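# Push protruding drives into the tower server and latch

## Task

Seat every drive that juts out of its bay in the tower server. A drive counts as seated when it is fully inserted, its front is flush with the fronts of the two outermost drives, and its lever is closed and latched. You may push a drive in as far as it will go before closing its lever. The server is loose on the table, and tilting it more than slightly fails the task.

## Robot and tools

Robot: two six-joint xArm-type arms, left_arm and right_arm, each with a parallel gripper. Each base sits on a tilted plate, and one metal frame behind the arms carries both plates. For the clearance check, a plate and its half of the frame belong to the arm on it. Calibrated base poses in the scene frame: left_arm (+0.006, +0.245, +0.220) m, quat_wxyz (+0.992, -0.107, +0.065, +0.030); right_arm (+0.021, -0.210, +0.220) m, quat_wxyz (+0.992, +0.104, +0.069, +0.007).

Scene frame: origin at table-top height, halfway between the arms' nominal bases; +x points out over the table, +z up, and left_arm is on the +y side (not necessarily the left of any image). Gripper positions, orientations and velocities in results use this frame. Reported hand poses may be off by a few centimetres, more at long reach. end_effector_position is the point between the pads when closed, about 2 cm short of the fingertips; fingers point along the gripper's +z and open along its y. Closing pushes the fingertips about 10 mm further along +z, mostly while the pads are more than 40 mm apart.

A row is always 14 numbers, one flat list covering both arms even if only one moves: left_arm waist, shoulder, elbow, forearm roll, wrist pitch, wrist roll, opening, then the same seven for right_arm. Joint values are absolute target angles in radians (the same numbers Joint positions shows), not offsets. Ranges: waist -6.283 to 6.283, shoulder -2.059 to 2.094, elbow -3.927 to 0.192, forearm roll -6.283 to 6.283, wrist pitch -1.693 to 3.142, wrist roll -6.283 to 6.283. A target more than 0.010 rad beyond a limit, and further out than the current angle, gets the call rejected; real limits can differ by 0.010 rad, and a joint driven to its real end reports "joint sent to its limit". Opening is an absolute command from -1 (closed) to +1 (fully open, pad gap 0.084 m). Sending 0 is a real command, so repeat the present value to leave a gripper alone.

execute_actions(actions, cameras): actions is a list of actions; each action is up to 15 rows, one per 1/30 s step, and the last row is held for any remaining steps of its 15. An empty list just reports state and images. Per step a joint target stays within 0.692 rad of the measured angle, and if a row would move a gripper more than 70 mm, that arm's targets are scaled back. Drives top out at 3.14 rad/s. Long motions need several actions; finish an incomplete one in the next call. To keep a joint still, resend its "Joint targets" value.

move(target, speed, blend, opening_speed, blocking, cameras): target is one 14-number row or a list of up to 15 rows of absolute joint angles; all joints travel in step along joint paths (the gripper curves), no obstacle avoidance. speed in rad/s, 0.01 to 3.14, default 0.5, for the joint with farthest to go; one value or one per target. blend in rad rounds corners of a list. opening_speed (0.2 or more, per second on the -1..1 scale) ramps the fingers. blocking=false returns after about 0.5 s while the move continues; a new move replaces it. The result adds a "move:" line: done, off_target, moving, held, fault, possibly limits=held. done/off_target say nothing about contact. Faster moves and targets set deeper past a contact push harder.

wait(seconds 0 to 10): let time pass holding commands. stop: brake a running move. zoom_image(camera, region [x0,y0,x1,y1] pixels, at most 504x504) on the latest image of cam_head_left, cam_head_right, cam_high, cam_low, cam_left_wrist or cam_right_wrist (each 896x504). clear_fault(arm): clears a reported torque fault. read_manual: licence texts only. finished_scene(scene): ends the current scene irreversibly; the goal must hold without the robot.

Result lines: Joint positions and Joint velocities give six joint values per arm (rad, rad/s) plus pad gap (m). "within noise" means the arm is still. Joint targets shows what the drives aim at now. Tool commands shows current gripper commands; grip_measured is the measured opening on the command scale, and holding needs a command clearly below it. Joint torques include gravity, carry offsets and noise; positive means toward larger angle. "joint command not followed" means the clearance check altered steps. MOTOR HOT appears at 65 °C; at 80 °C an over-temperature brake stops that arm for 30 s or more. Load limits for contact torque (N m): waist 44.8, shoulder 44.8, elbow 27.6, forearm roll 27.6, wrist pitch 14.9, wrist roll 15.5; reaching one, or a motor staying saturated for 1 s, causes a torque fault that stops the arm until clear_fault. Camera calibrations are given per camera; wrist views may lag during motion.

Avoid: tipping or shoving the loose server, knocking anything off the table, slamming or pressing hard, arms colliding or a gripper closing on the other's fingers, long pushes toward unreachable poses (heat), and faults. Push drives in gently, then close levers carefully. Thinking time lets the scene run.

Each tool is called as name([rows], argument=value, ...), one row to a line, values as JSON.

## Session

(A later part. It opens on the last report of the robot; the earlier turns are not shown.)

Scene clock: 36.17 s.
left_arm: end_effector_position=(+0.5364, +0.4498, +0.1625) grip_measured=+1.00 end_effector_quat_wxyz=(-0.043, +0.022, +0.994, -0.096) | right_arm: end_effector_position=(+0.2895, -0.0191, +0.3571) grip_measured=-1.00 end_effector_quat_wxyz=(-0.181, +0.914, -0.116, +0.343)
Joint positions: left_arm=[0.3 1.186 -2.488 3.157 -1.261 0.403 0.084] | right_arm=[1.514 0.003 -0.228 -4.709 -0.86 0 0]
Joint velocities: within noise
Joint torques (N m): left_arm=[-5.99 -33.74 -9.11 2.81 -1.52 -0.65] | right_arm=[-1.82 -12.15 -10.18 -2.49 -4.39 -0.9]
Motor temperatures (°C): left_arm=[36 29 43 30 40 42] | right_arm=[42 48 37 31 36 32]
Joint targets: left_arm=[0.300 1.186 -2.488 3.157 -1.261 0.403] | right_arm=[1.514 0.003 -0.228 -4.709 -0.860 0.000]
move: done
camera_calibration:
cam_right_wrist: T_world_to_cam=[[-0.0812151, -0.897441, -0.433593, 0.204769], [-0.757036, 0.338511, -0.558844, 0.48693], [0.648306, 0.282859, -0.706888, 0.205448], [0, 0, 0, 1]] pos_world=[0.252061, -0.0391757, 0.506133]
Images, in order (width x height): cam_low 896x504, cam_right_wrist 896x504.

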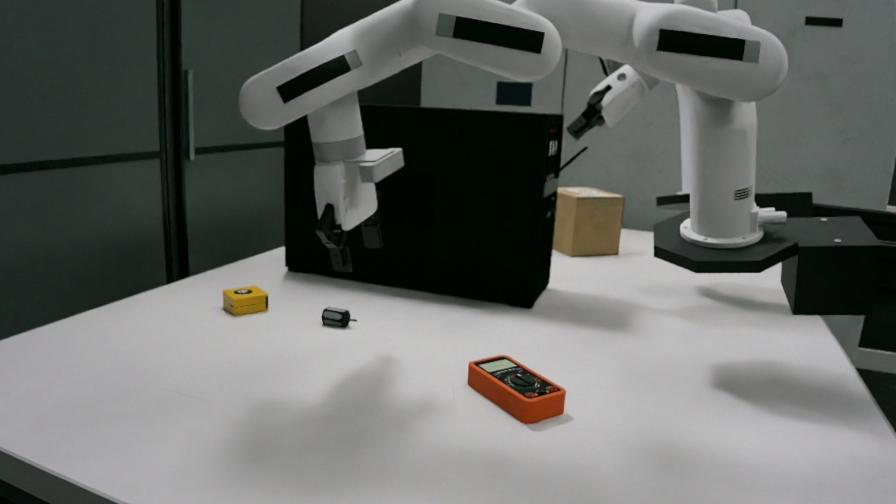

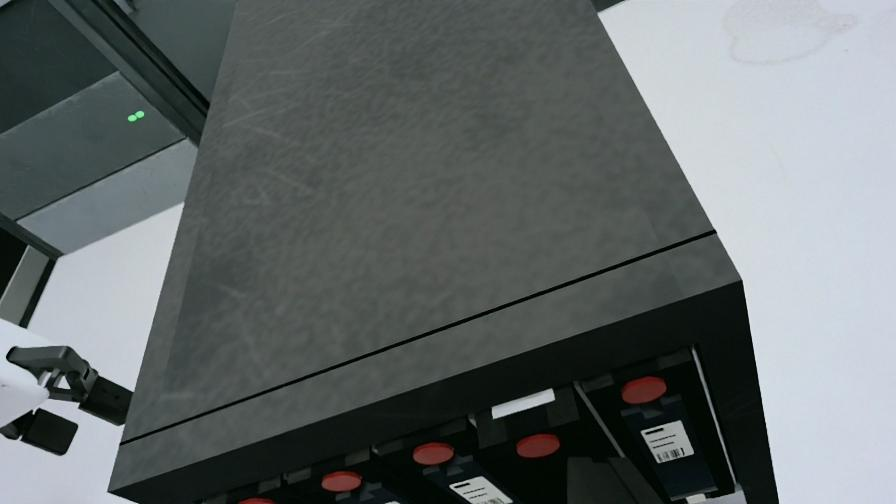

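move(target=[0.3,1.186,-2.488,3.157,-1.261,0.403,1,1.429,0.0715,-0.261,-4.794,-0.86,0.0,-1], speed=0.08, cameras=["cam_low","cam_right_wrist"])

zoom_image(camera="cam_low", region=[510, 100, 630, 220])

Scene clock: 38.83 s.
left_arm: end_effector_position=(+0.5364, +0.4498, +0.1625) grip_measured=+1.00 end_effector_quat_wxyz=(-0.043, +0.022, +0.994, -0.096) | right_arm: end_effector_position=(+0.3084, -0.0152, +0.3485) grip_measured=-1.00 end_effector_quat_wxyz=(-0.165, +0.915, -0.108, +0.351)
Joint positions: left_arm=[0.3 1.186 -2.488 3.157 -1.261 0.403 0.084] | right_arm=[1.429 0.071 -0.261 -4.794 -0.86 0 0]
Joint velocities: within noise
Joint torques (N m): left_arm=[-6.96 -33.71 -8.56 2.93 -1.64 -0.57] | right_arm=[-14.31 0.13 -14.07 -1.95 -3.45 -0.8]
Motor temperatures (°C): left_arm=[36 29 43 30 40 42] | right_arm=[42 48 37 31 36 32]
Joint targets: left_arm=[0.300 1.186 -2.488 3.157 -1.261 0.403] | right_arm=[1.429 0.072 -0.261 -4.794 -0.860 0.000]
move: done
camera_calibration:
cam_right_wrist: T_world_to_cam=[[-0.0748318, -0.912865, -0.401346, 0.192637], [-0.74901, 0.317155, -0.581719, 0.500313], [0.658319, 0.257081, -0.707478, 0.182822], [0, 0, 0, 1]] pos_world=[0.268799, -0.0298253, 0.497698]
Images, in order (width x height): cam_low 896x504, cam_right_wrist 896x504.

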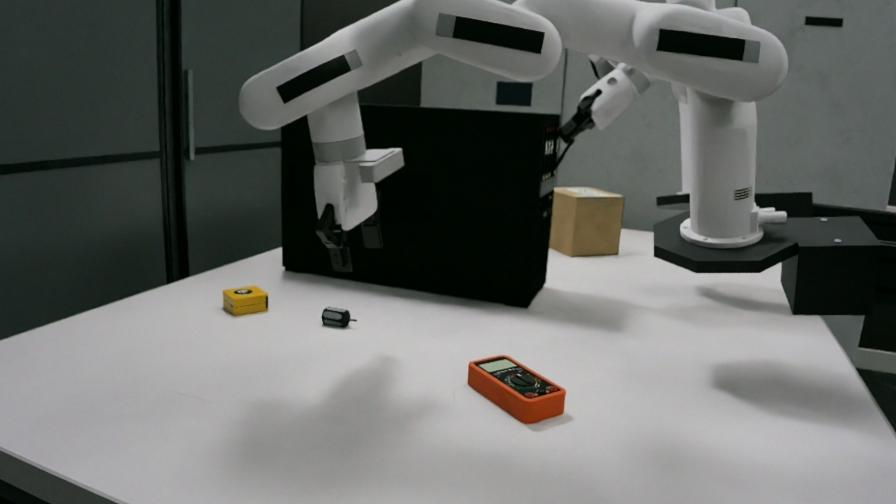

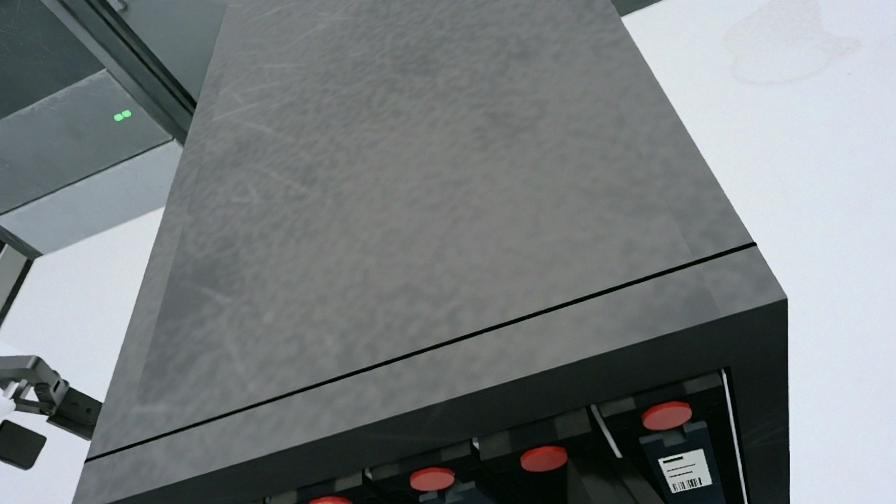

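Scaled by 4.200 from the camera's 896x504 image, which has a finer 1280x720 frame.

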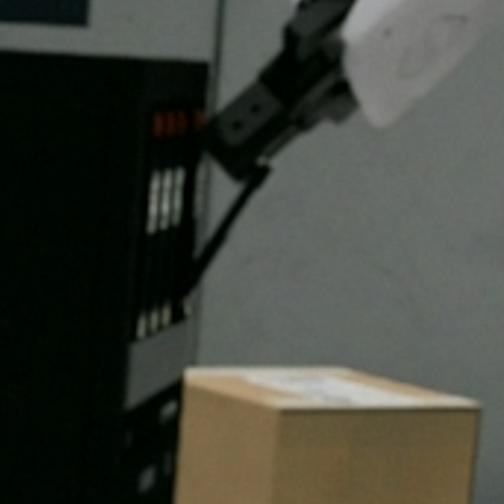

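move([
  [0.3,1.186,-2.488,3.157,-1.261,0.403,1,1.514,0.003,-0.228,-4.709,-0.86,0.0,-1],
  [0.3,1.186,-2.488,3.157,-1.261,0.403,1,1.72,0.04,-0.242,-4.503,-0.86,0.0,-1],
], speed=0.25)

zoom_image(camera="cam_low", region=[510, 100, 630, 220])

zoom_image(camera="cam_right_wrist", region=[400, 180, 720, 504])

Scene clock: 41.77 s.
left_arm: end_effector_position=(+0.5364, +0.4498, +0.1625) grip_measured=+1.00 end_effector_quat_wxyz=(-0.043, +0.022, +0.994, -0.096) | right_arm: end_effector_position=(+0.2403, -0.0176, +0.3480) grip_measured=-1.00 end_effector_quat_wxyz=(-0.171, +0.924, -0.108, +0.324)
Joint positions: left_arm=[0.3 1.186 -2.488 3.157 -1.261 0.403 0.084] | right_arm=[1.72 0.04 -0.242 -4.503 -0.86 0 0]
Joint velocities: within noise
Joint torques (N m): left_arm=[-7.46 -32.84 -8.68 2.83 -1.92 -0.56] | right_arm=[4.07 -3.93 -15.45 0.45 -1.37 -0.74]
Motor temperatures (°C): left_arm=[36 29 43 30 40 42] | right_arm=[42 47 37 31 36 32]
Joint targets: left_arm=[0.300 1.186 -2.488 3.157 -1.261 0.403] | right_arm=[1.720 0.040 -0.242 -4.503 -0.860 0.000]
move: done
camera_calibration:
cam_left_wrist: T_world_to_cam=[[0.0267154, 0.977302, -0.21016, -0.387545], [0.995813, -0.0444035, -0.0799015, -0.436885], [-0.0874198, -0.207145, -0.974397, 0.431196], [0, 0, 0, 1]] pos_world=[0.483104, 0.448669, 0.303802]
cam_right_wrist: T_world_to_cam=[[-0.0829498, -0.908892, -0.408698, 0.18974], [-0.784277, 0.312563, -0.535924, 0.442102], [0.614841, 0.276077, -0.73875, 0.249537], [0, 0, 0, 1]] pos_world=[0.209043, -0.0346228, 0.498825]

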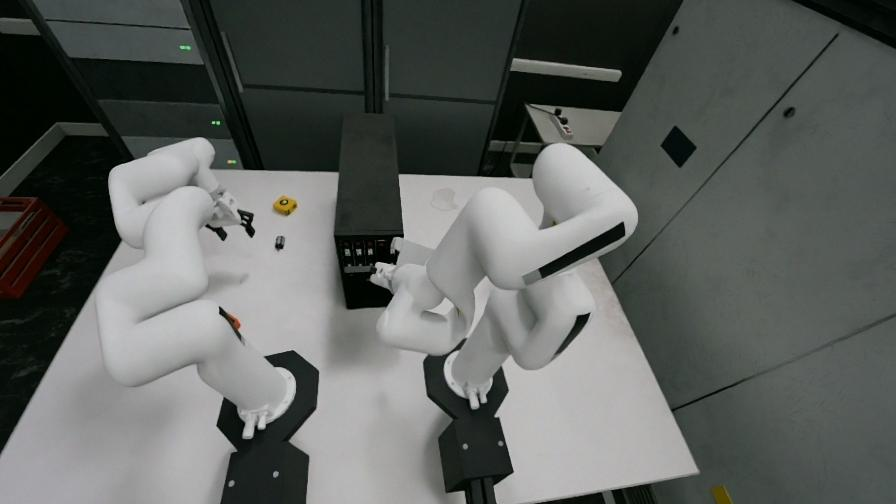

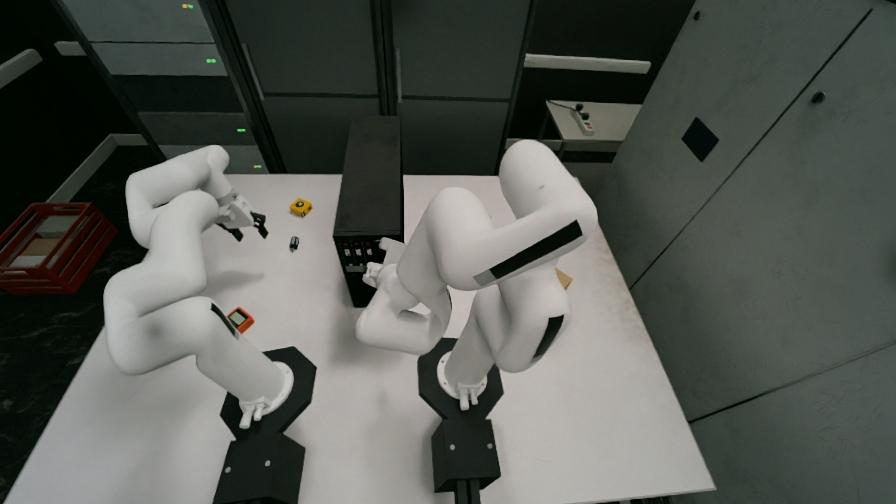

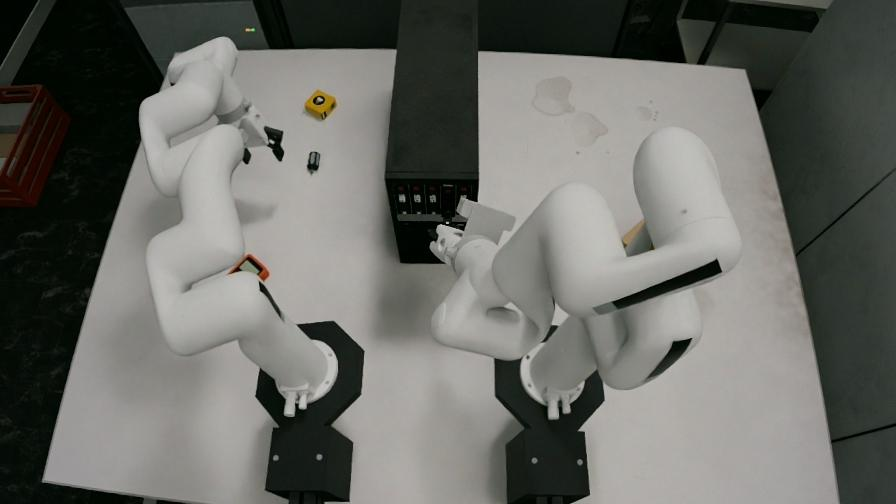

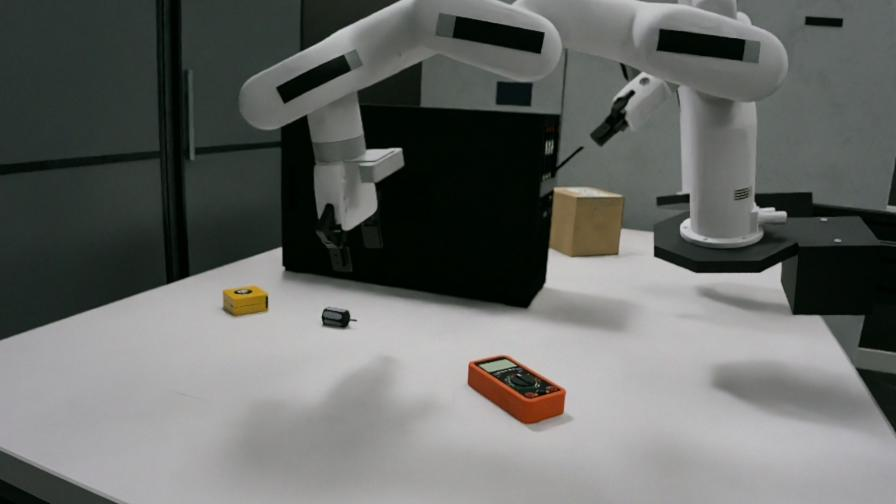

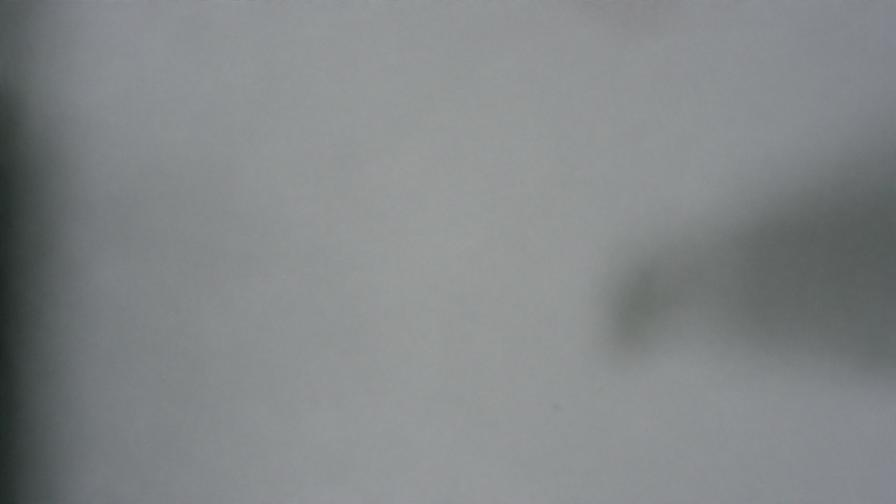

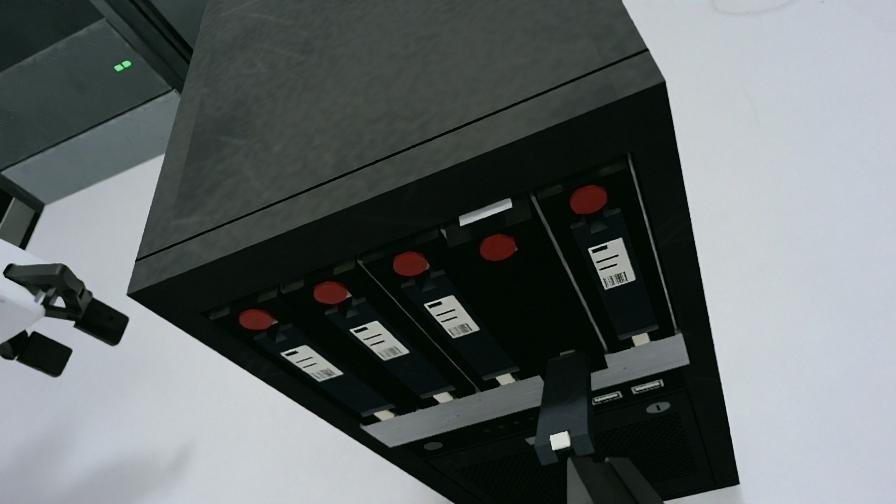

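Scaled by 4.200 from the camera's 896x504 image, which has a finer 1280x720 frame.

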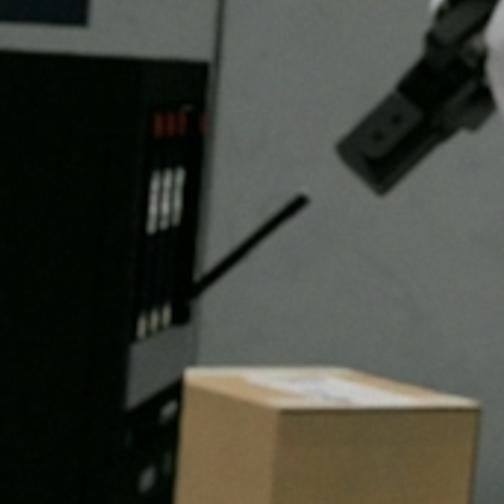

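Scaled by 1.556 from the camera's 896x504 image, which has a finer 1280x720 frame.

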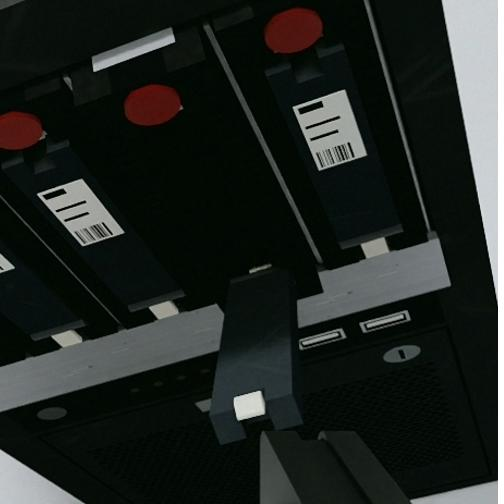

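move([
  [0.3,1.186,-2.488,3.157,-1.261,0.403,1,1.514,0.04,-0.263,-4.709,-0.86,0.0,-1],
  [0.3,1.186,-2.488,3.157,-1.261,0.403,1,1.435,0.108,-0.296,-4.788,-0.86,0.0,-1],
], speed=[0.25,0.06], cameras=["cam_low","cam_right_wrist"])

zoom_image(camera="cam_low", region=[510, 100, 630, 220])

zoom_image(camera="cam_right_wrist", region=[400, 300, 740, 504])

Scene clock: 46.10 s.
left_arm: end_effector_position=(+0.5364, +0.4498, +0.1625) grip_measured=+1.00 end_effector_quat_wxyz=(-0.043, +0.022, +0.994, -0.096) | right_arm: end_effector_position=(+0.3078, -0.0051, +0.3472) grip_measured=-1.00 end_effector_quat_wxyz=(-0.164, +0.916, -0.108, +0.351)
Joint positions: left_arm=[0.3 1.186 -2.488 3.157 -1.261 0.403 0.084] | right_arm=[1.435 0.108 -0.296 -4.788 -0.86 0 0]
Joint velocities: within noise
Joint torques (N m): left_arm=[-9.69 -32.31 -8.72 2.95 -2.29 -0.2] | right_arm=[-2.81 -6.84 -18.61 -3.47 -4.48 -0.61]
Motor temperatures (°C): left_arm=[36 29 43 30 40 42] | right_arm=[42 47 37 31 36 32]
Joint targets: left_arm=[0.300 1.186 -2.488 3.157 -1.261 0.403] | right_arm=[1.435 0.108 -0.296 -4.788 -0.860 0.000]
move: done
camera_calibration:
cam_right_wrist: T_world_to_cam=[[-0.0749095, -0.913409, -0.400091, 0.200885], [-0.750061, 0.315999, -0.580992, 0.495965], [0.657112, 0.256571, -0.708784, 0.18041], [0, 0, 0, 1]] pos_world=[0.268502, -0.0195221, 0.496396]
Images, in order (width x height): cam_low 896x504, cam_right_wrist 896x504.

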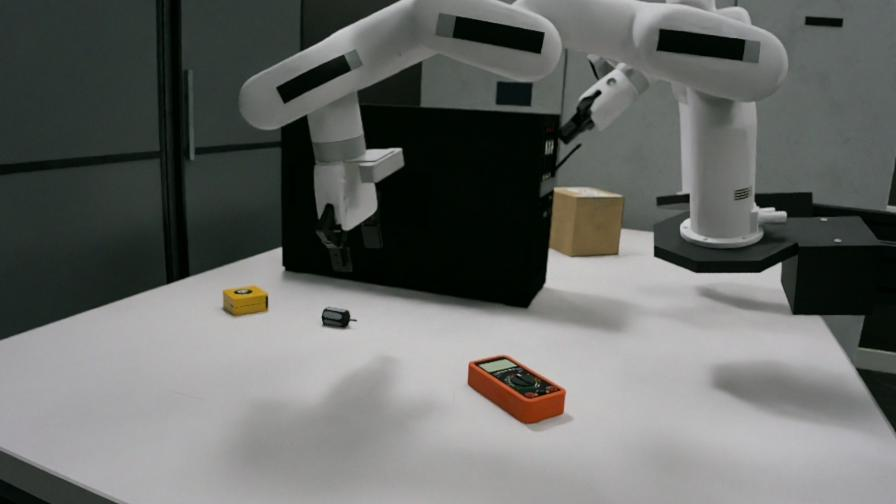

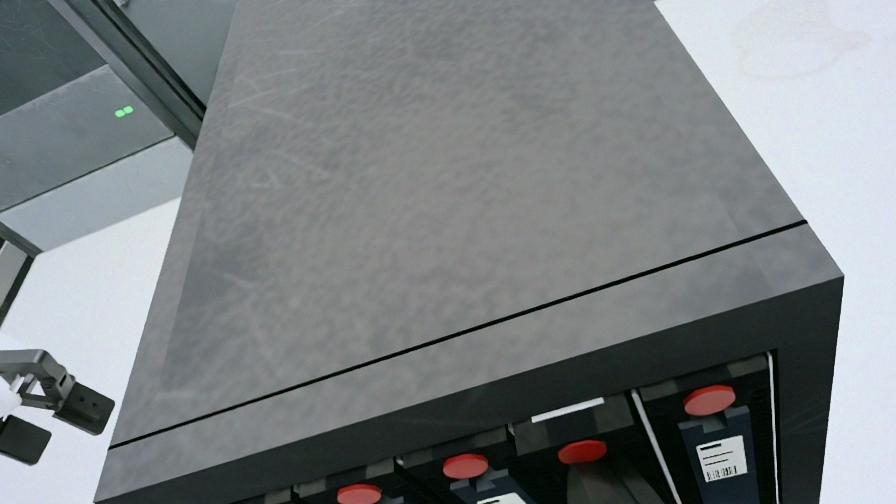

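Scaled by 4.200 from the camera's 896x504 image, which has a finer 1280x720 frame.

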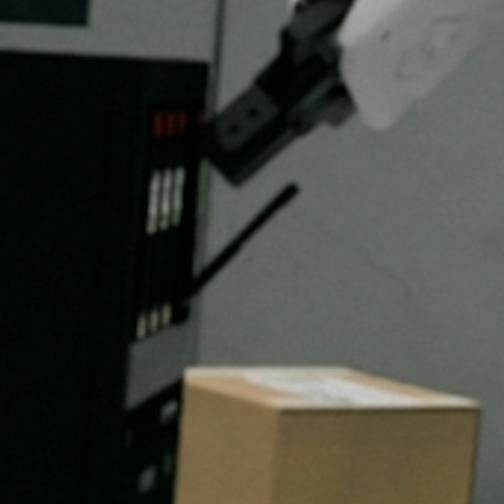

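Scaled by 1.482 from the camera's 896x504 image, which has a finer 1280x720 frame.

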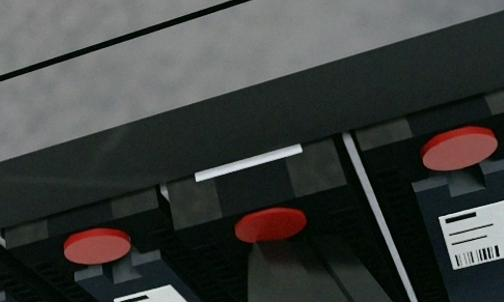

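move(target=[0.3,1.186,-2.488,3.157,-1.261,0.403,1,1.358,0.099,-0.295,-4.865,-0.86,0.0,-1], speed=0.06, cameras=["cam_low","cam_right_wrist"])

zoom_image(camera="cam_low", region=[510, 100, 630, 220])

zoom_image(camera="cam_right_wrist", region=[400, 300, 740, 504])

Scene clock: 48.70 s.
left_arm: end_effector_position=(+0.5364, +0.4498, +0.1625) grip_measured=+1.00 end_effector_quat_wxyz=(-0.043, +0.022, +0.994, -0.096) | right_arm: end_effector_position=(+0.3268, -0.0082, +0.3493) grip_measured=-1.00 end_effector_quat_wxyz=(-0.167, +0.913, -0.110, +0.357)
Joint positions: left_arm=[0.3 1.186 -2.488 3.157 -1.261 0.403 0.084] | right_arm=[1.358 0.099 -0.295 -4.865 -0.858 0 0]
Joint velocities: within noise
Joint torques (N m): left_arm=[-10.17 -32.28 -8.29 2.87 -2.43 -0.3] | right_arm=[-4.3 -27.52 -31.78 -6.54 -17.52 -0.44]
Motor temperatures (°C): left_arm=[36 29 43 30 40 42] | right_arm=[42 47 37 31 36 32]
Joint targets: left_arm=[0.300 1.186 -2.488 3.157 -1.261 0.403] | right_arm=[1.358 0.099 -0.295 -4.865 -0.860 0.000]
move: done
camera_calibration:
cam_right_wrist: T_world_to_cam=[[-0.0737696, -0.91101, -0.405733, 0.201898], [-0.740712, 0.322466, -0.589373, 0.512309], [0.66776, 0.257053, -0.698585, 0.163223], [0, 0, 0, 1]] pos_world=[0.285374, -0.0232283, 0.497883]
Images, in order (width x height): cam_low 896x504, cam_right_wrist 896x504.

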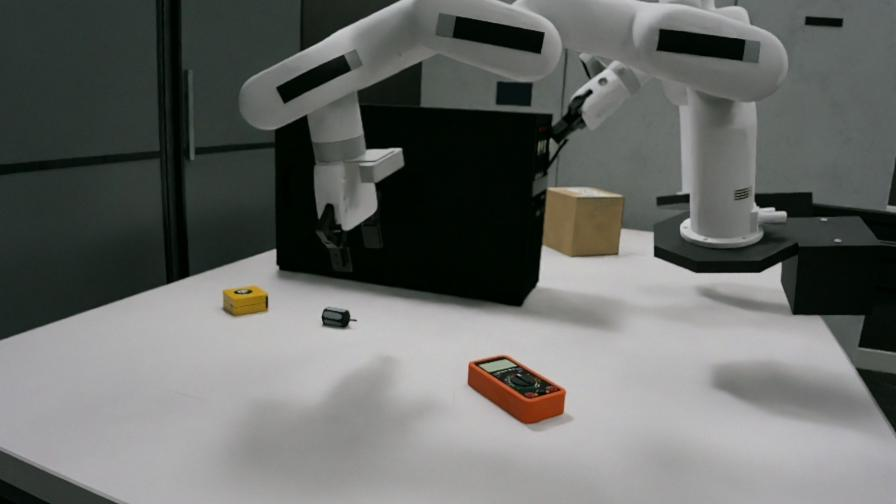

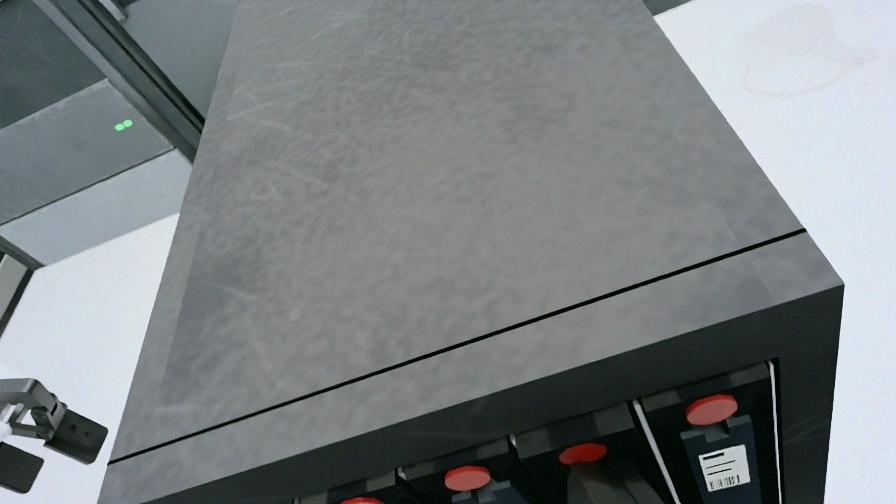

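Scaled by 4.200 from the camera's 896x504 image, which has a finer 1280x720 frame.

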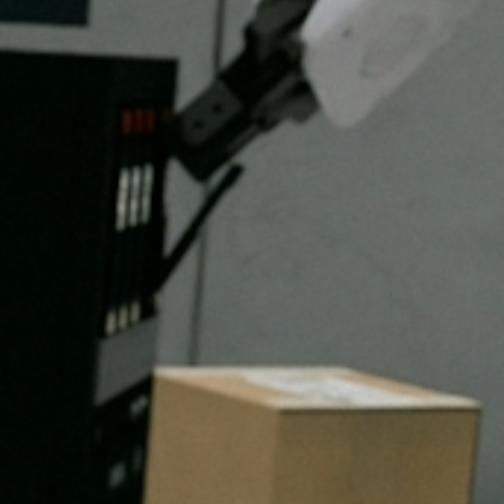

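Scaled by 1.482 from the camera's 896x504 image, which has a finer 1280x720 frame.

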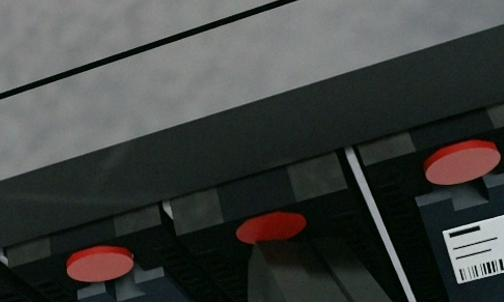

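move([
  [0.3,1.186,-2.488,3.157,-1.261,0.403,1,1.59,0.09,-0.295,-4.633,-0.86,0.0,-1],
  [0.3,1.186,-2.488,3.157,-1.261,0.403,1,1.60,0.280,-0.356,-4.623,-0.86,0.0,-1],
], speed=0.25, cameras=["cam_low","cam_right_wrist","cam_head_right"])

zoom_image(camera="cam_low", region=[510, 100, 630, 220])

Scene clock: 52.60 s.
left_arm: end_effector_position=(+0.5364, +0.4498, +0.1625) grip_measured=+1.00 end_effector_quat_wxyz=(-0.043, +0.022, +0.994, -0.096) | right_arm: end_effector_position=(+0.2629, +0.0017, +0.3152) grip_measured=-1.00 end_effector_quat_wxyz=(-0.117, +0.928, -0.081, +0.344)
Joint positions: left_arm=[0.3 1.186 -2.488 3.157 -1.261 0.403 0.084] | right_arm=[1.6 0.28 -0.356 -4.623 -0.86 0 0]
Joint velocities: within noise
Joint torques (N m): left_arm=[-11.7 -31.41 -8.08 2.87 -2.81 -0.43] | right_arm=[4.9 -7.35 -13.66 0.84 -0.79 -0.31]
Motor temperatures (°C): left_arm=[36 29 43 30 40 42] | right_arm=[42 47 38 31 37 32]
Joint targets: left_arm=[0.300 1.186 -2.488 3.157 -1.261 0.403] | right_arm=[1.600 0.280 -0.356 -4.623 -0.860 0.000]
move: done
camera_calibration:
cam_right_wrist: T_world_to_cam=[[-0.0627068, -0.95295, -0.296571, 0.155221], [-0.769793, 0.235309, -0.593337, 0.450666], [0.635206, 0.191092, -0.748329, 0.203842], [0, 0, 0, 1]] pos_world=[0.227171, 0.00292003, 0.465972]
Images, in order (width x height): cam_head_right 896x504, cam_low 896x504, cam_right_wrist 896x504.

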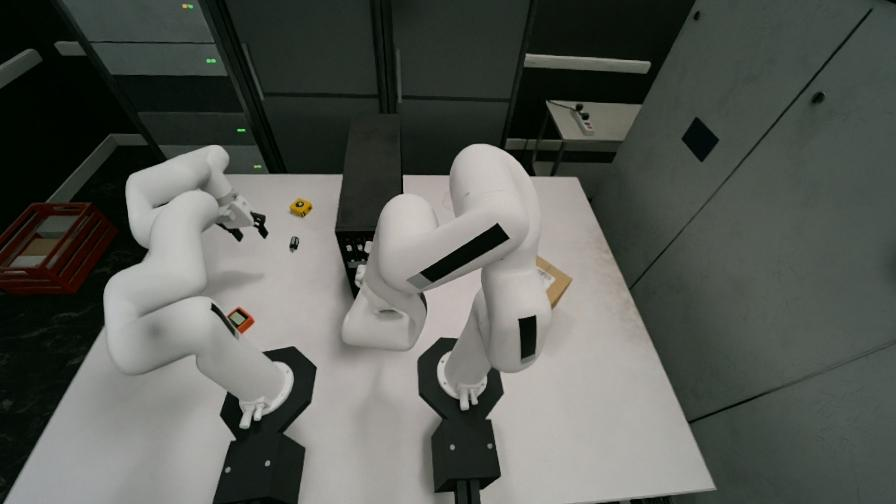

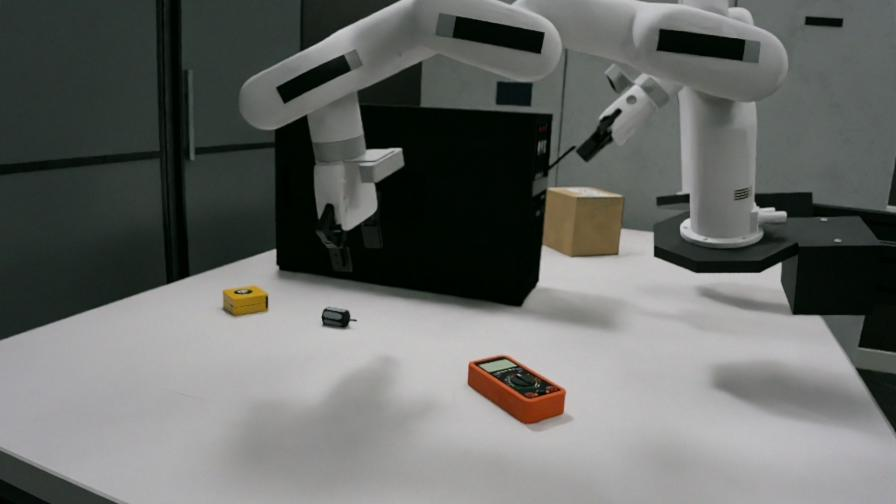

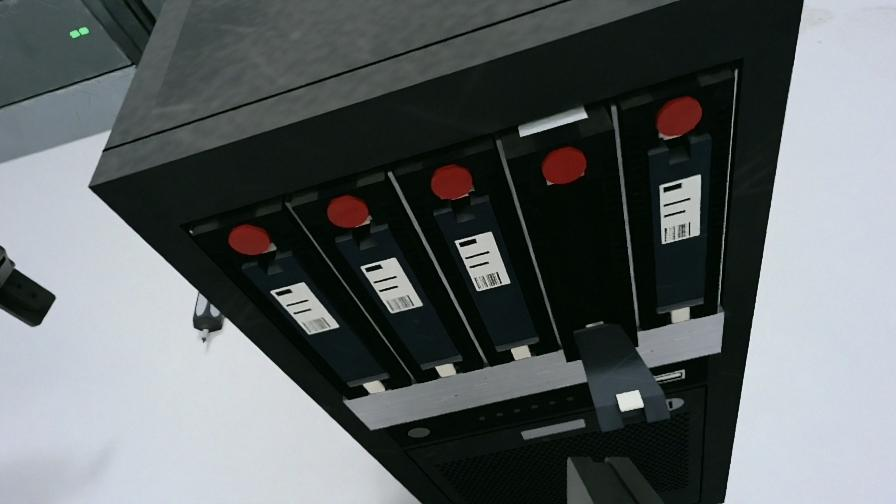

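Scaled by 4.200 from the camera's 896x504 image, which has a finer 1280x720 frame.

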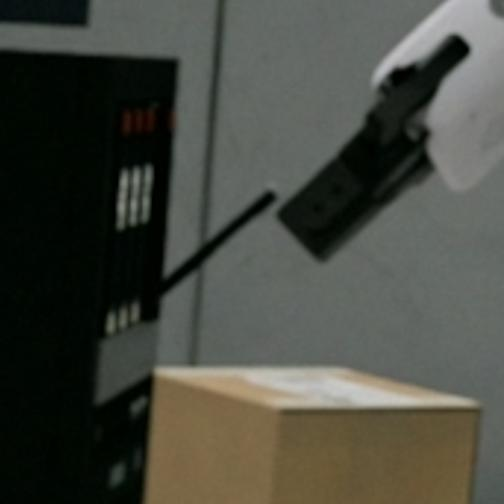

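move([
  [0.3,1.186,-2.488,3.157,-1.261,0.403,1,1.52,0.208,-0.307,-4.703,-0.86,0.0,-1],
  [0.3,1.186,-2.488,3.157,-1.261,0.403,1,1.398,0.148,-0.291,-4.825,-0.86,0.0,-1],
], speed=[0.15,0.08], cameras=["cam_low","cam_right_wrist"])

zoom_image(camera="cam_low", region=[510, 100, 630, 220])

Scene clock: 58.00 s.
left_arm: end_effector_position=(+0.5364, +0.4498, +0.1625) grip_measured=+1.00 end_effector_quat_wxyz=(-0.043, +0.022, +0.994, -0.096) | right_arm: end_effector_position=(+0.3139, -0.0122, +0.3346) grip_measured=-1.00 end_effector_quat_wxyz=(-0.145, +0.919, -0.097, +0.353)
Joint positions: left_arm=[0.3 1.186 -2.488 3.157 -1.261 0.403 0.084] | right_arm=[1.398 0.148 -0.291 -4.825 -0.86 0 0]
Joint velocities: within noise
Joint torques (N m): left_arm=[-11.8 -31.01 -7.87 2.87 -2.92 -0.27] | right_arm=[-1.79 -14.64 -9.14 -2.08 -5.95 -0.1]
Motor temperatures (°C): left_arm=[36 29 43 30 40 42] | right_arm=[42 47 38 31 37 32]
Joint targets: left_arm=[0.300 1.186 -2.488 3.157 -1.261 0.403] | right_arm=[1.398 0.148 -0.291 -4.825 -0.860 0.000]
move: done
camera_calibration:
cam_right_wrist: T_world_to_cam=[[-0.0693622, -0.93094, -0.358525, 0.174011], [-0.751457, 0.285132, -0.594989, 0.500158], [0.656126, 0.228146, -0.719339, 0.172905], [0, 0, 0, 1]] pos_world=[0.274469, -0.0200647, 0.484353]
Images, in order (width x height): cam_low 896x504, cam_right_wrist 896x504.

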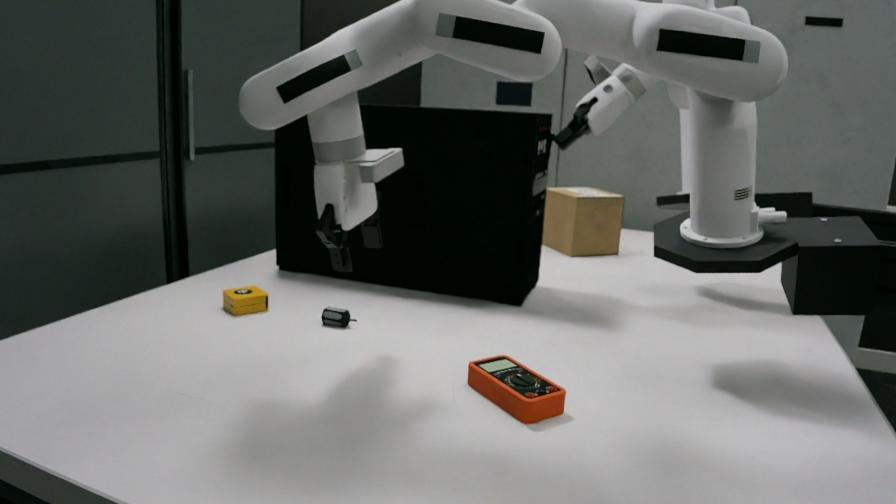

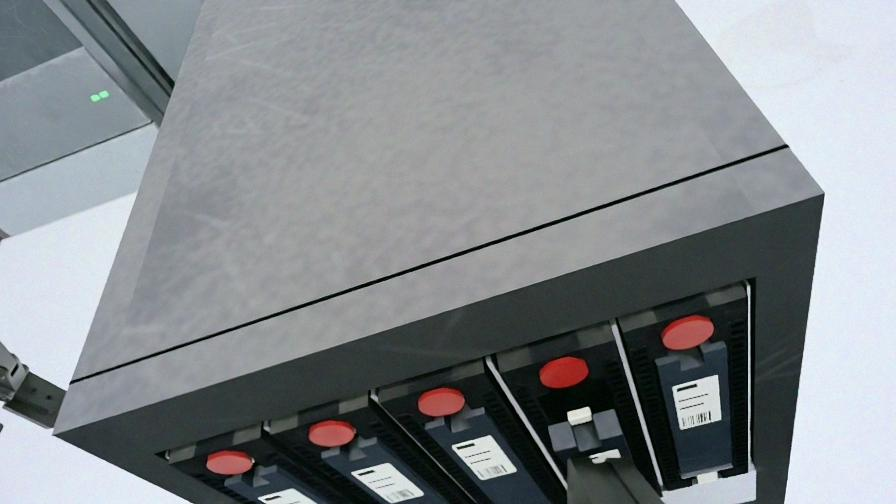

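Scaled by 4.200 from the camera's 896x504 image, which has a finer 1280x720 frame.

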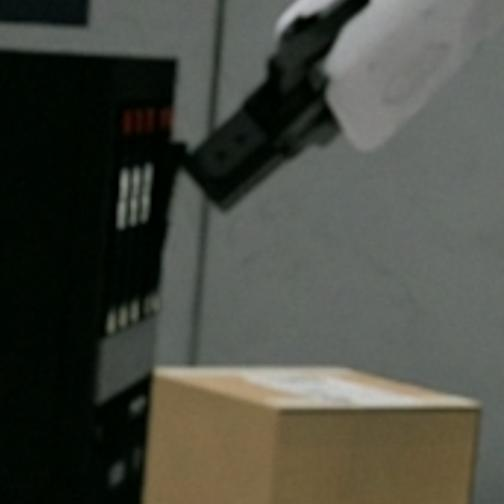

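move(target=[0.3,1.186,-2.488,3.157,-1.261,0.403,1,1.332,0.142,-0.293,-4.891,-0.86,0.0,-1], speed=0.06, cameras=["cam_low","cam_right_wrist"])

zoom_image(camera="cam_low", region=[510, 100, 630, 220])

zoom_image(camera="cam_right_wrist", region=[400, 250, 780, 504])

Scene clock: 60.23 s.
left_arm: end_effector_position=(+0.5364, +0.4498, +0.1625) grip_measured=+1.00 end_effector_quat_wxyz=(-0.043, +0.022, +0.994, -0.096) | right_arm: end_effector_position=(+0.3298, -0.0142, +0.3361) grip_measured=-1.00 end_effector_quat_wxyz=(-0.147, +0.917, -0.099, +0.357)
Joint positions: left_arm=[0.3 1.186 -2.488 3.157 -1.261 0.403 0.084] | right_arm=[1.332 0.142 -0.293 -4.891 -0.859 0 0]
Joint velocities: within noise
Joint torques (N m): left_arm=[-12.06 -31.67 -7.67 2.93 -2.88 -0.32] | right_arm=[-7.11 -19.39 -23.78 -3.18 -14.4 -0.08]
Motor temperatures (°C): left_arm=[36 29 43 30 40 42] | right_arm=[42 47 38 31 37 32]
Joint targets: left_arm=[0.300 1.186 -2.488 3.157 -1.261 0.403] | right_arm=[1.332 0.142 -0.293 -4.891 -0.860 0.000]
move: done
camera_calibration:
cam_right_wrist: T_world_to_cam=[[-0.0692058, -0.928675, -0.364381, 0.175701], [-0.744514, 0.291197, -0.600752, 0.513338], [0.66401, 0.229711, -0.711564, 0.158724], [0, 0, 0, 1]] pos_world=[0.288952, -0.0227744, 0.485353]
Images, in order (width x height): cam_low 896x504, cam_right_wrist 896x504.

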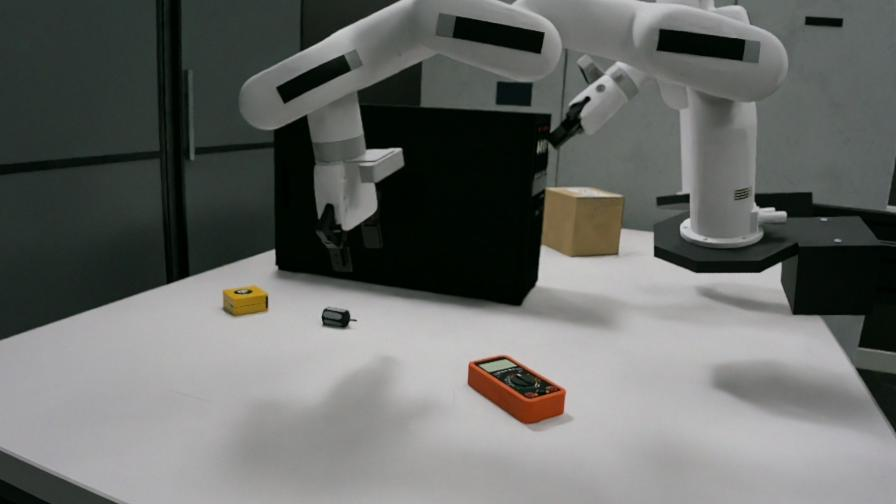

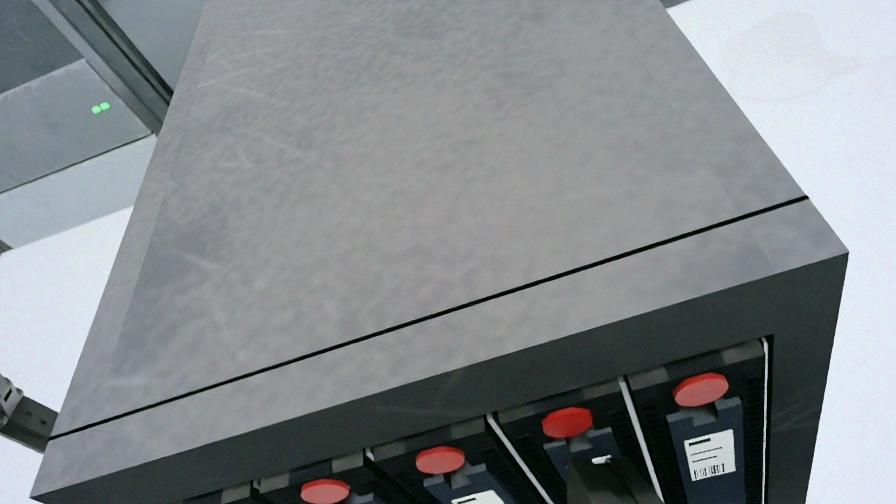

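Scaled by 4.200 from the camera's 896x504 image, which has a finer 1280x720 frame.

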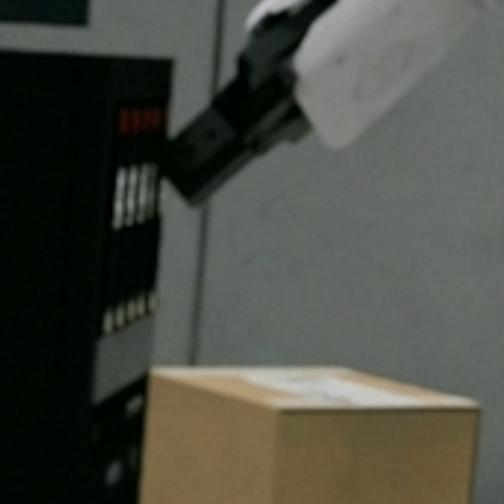

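Scaled by 1.326 from the camera's 896x504 image, which has a finer 1280x720 frame.

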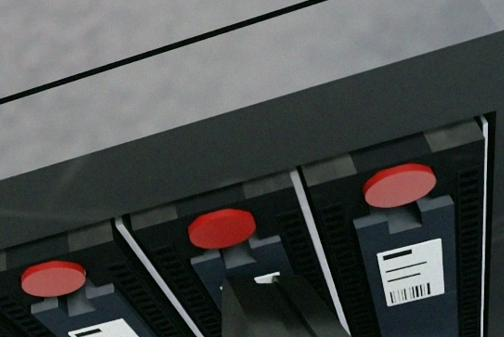

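Looks shut. Back off and inspect.

move(target=[0.3,1.186,-2.488,3.157,-1.261,0.403,1,1.70,0.20,-0.33,-4.523,-0.86,0.0,-1], speed=0.3, cameras=["cam_low","cam_right_wrist"])

zoom_image(camera="cam_right_wrist", region=[400, 50, 780, 430])

zoom_image(camera="cam_low", region=[510, 100, 630, 220])

Scene clock: 62.80 s.
left_arm: end_effector_position=(+0.5364, +0.4498, +0.1625) grip_measured=+1.00 end_effector_quat_wxyz=(-0.043, +0.022, +0.994, -0.096) | right_arm: end_effector_position=(+0.2403, -0.0005, +0.3303) grip_measured=-1.00 end_effector_quat_wxyz=(-0.140, +0.927, -0.092, +0.334)
Joint positions: left_arm=[0.3 1.186 -2.488 3.157 -1.261 0.403 0.084] | right_arm=[1.7 0.2 -0.33 -4.523 -0.86 0 0]
Joint velocities: within noise
Joint torques (N m): left_arm=[-12.09 -31.73 -7.88 2.68 -3.03 -0.2] | right_arm=[5.07 -6.11 -14.19 0.67 -0.64 0.07]
Motor temperatures (°C): left_arm=[36 29 43 30 40 42] | right_arm=[42 47 38 31 38 32]
Joint targets: left_arm=[0.300 1.186 -2.488 3.157 -1.261 0.403] | right_arm=[1.700 0.200 -0.330 -4.523 -0.860 0.000]
move: done
camera_calibration:
cam_right_wrist: T_world_to_cam=[[-0.0712377, -0.935875, -0.345055, 0.174189], [-0.777887, 0.268661, -0.568078, 0.43644], [0.624353, 0.227945, -0.747144, 0.232179], [0, 0, 0, 1]] pos_world=[0.206948, -0.00715965, 0.481508]
Images, in order (width x height): cam_low 896x504, cam_right_wrist 896x504.

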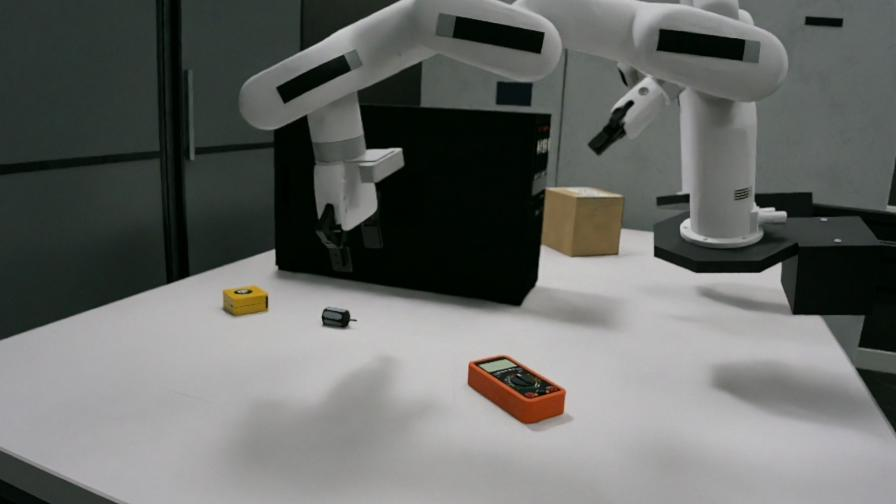

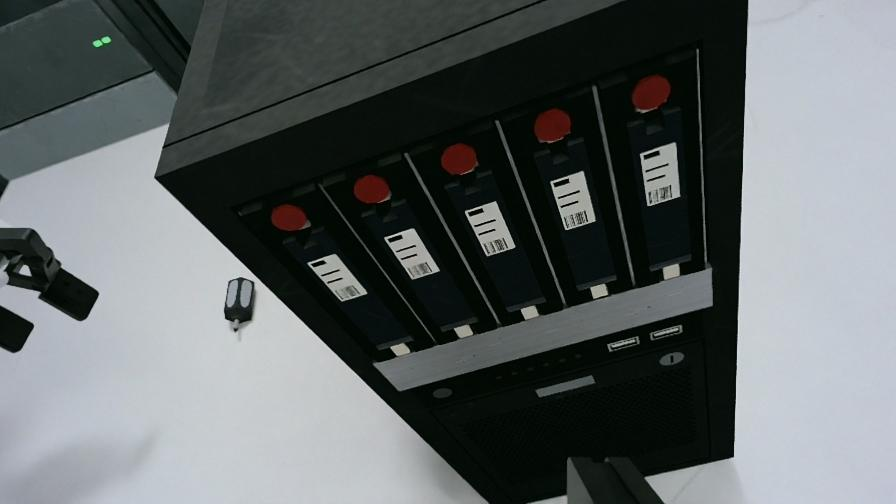

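Scaled by 1.326 from the camera's 896x504 image, which has a finer 1280x720 frame.

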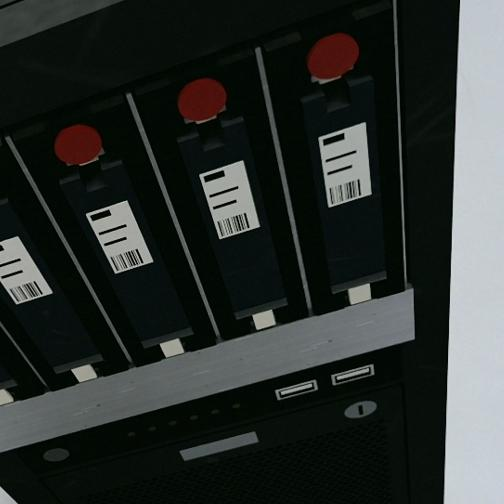

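Scaled by 4.200 from the camera's 896x504 image, which has a finer 1280x720 frame.

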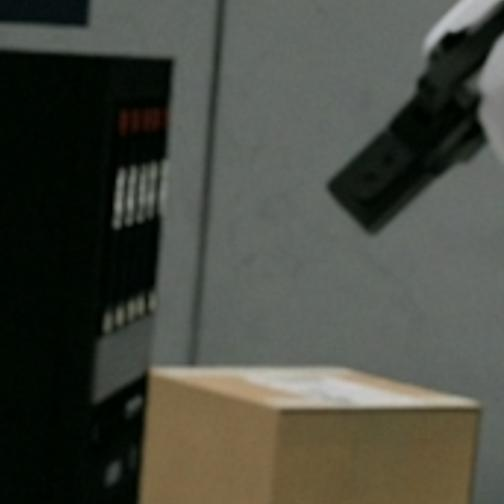

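finished_scene(scene=2)

The scene is finished: the task was done.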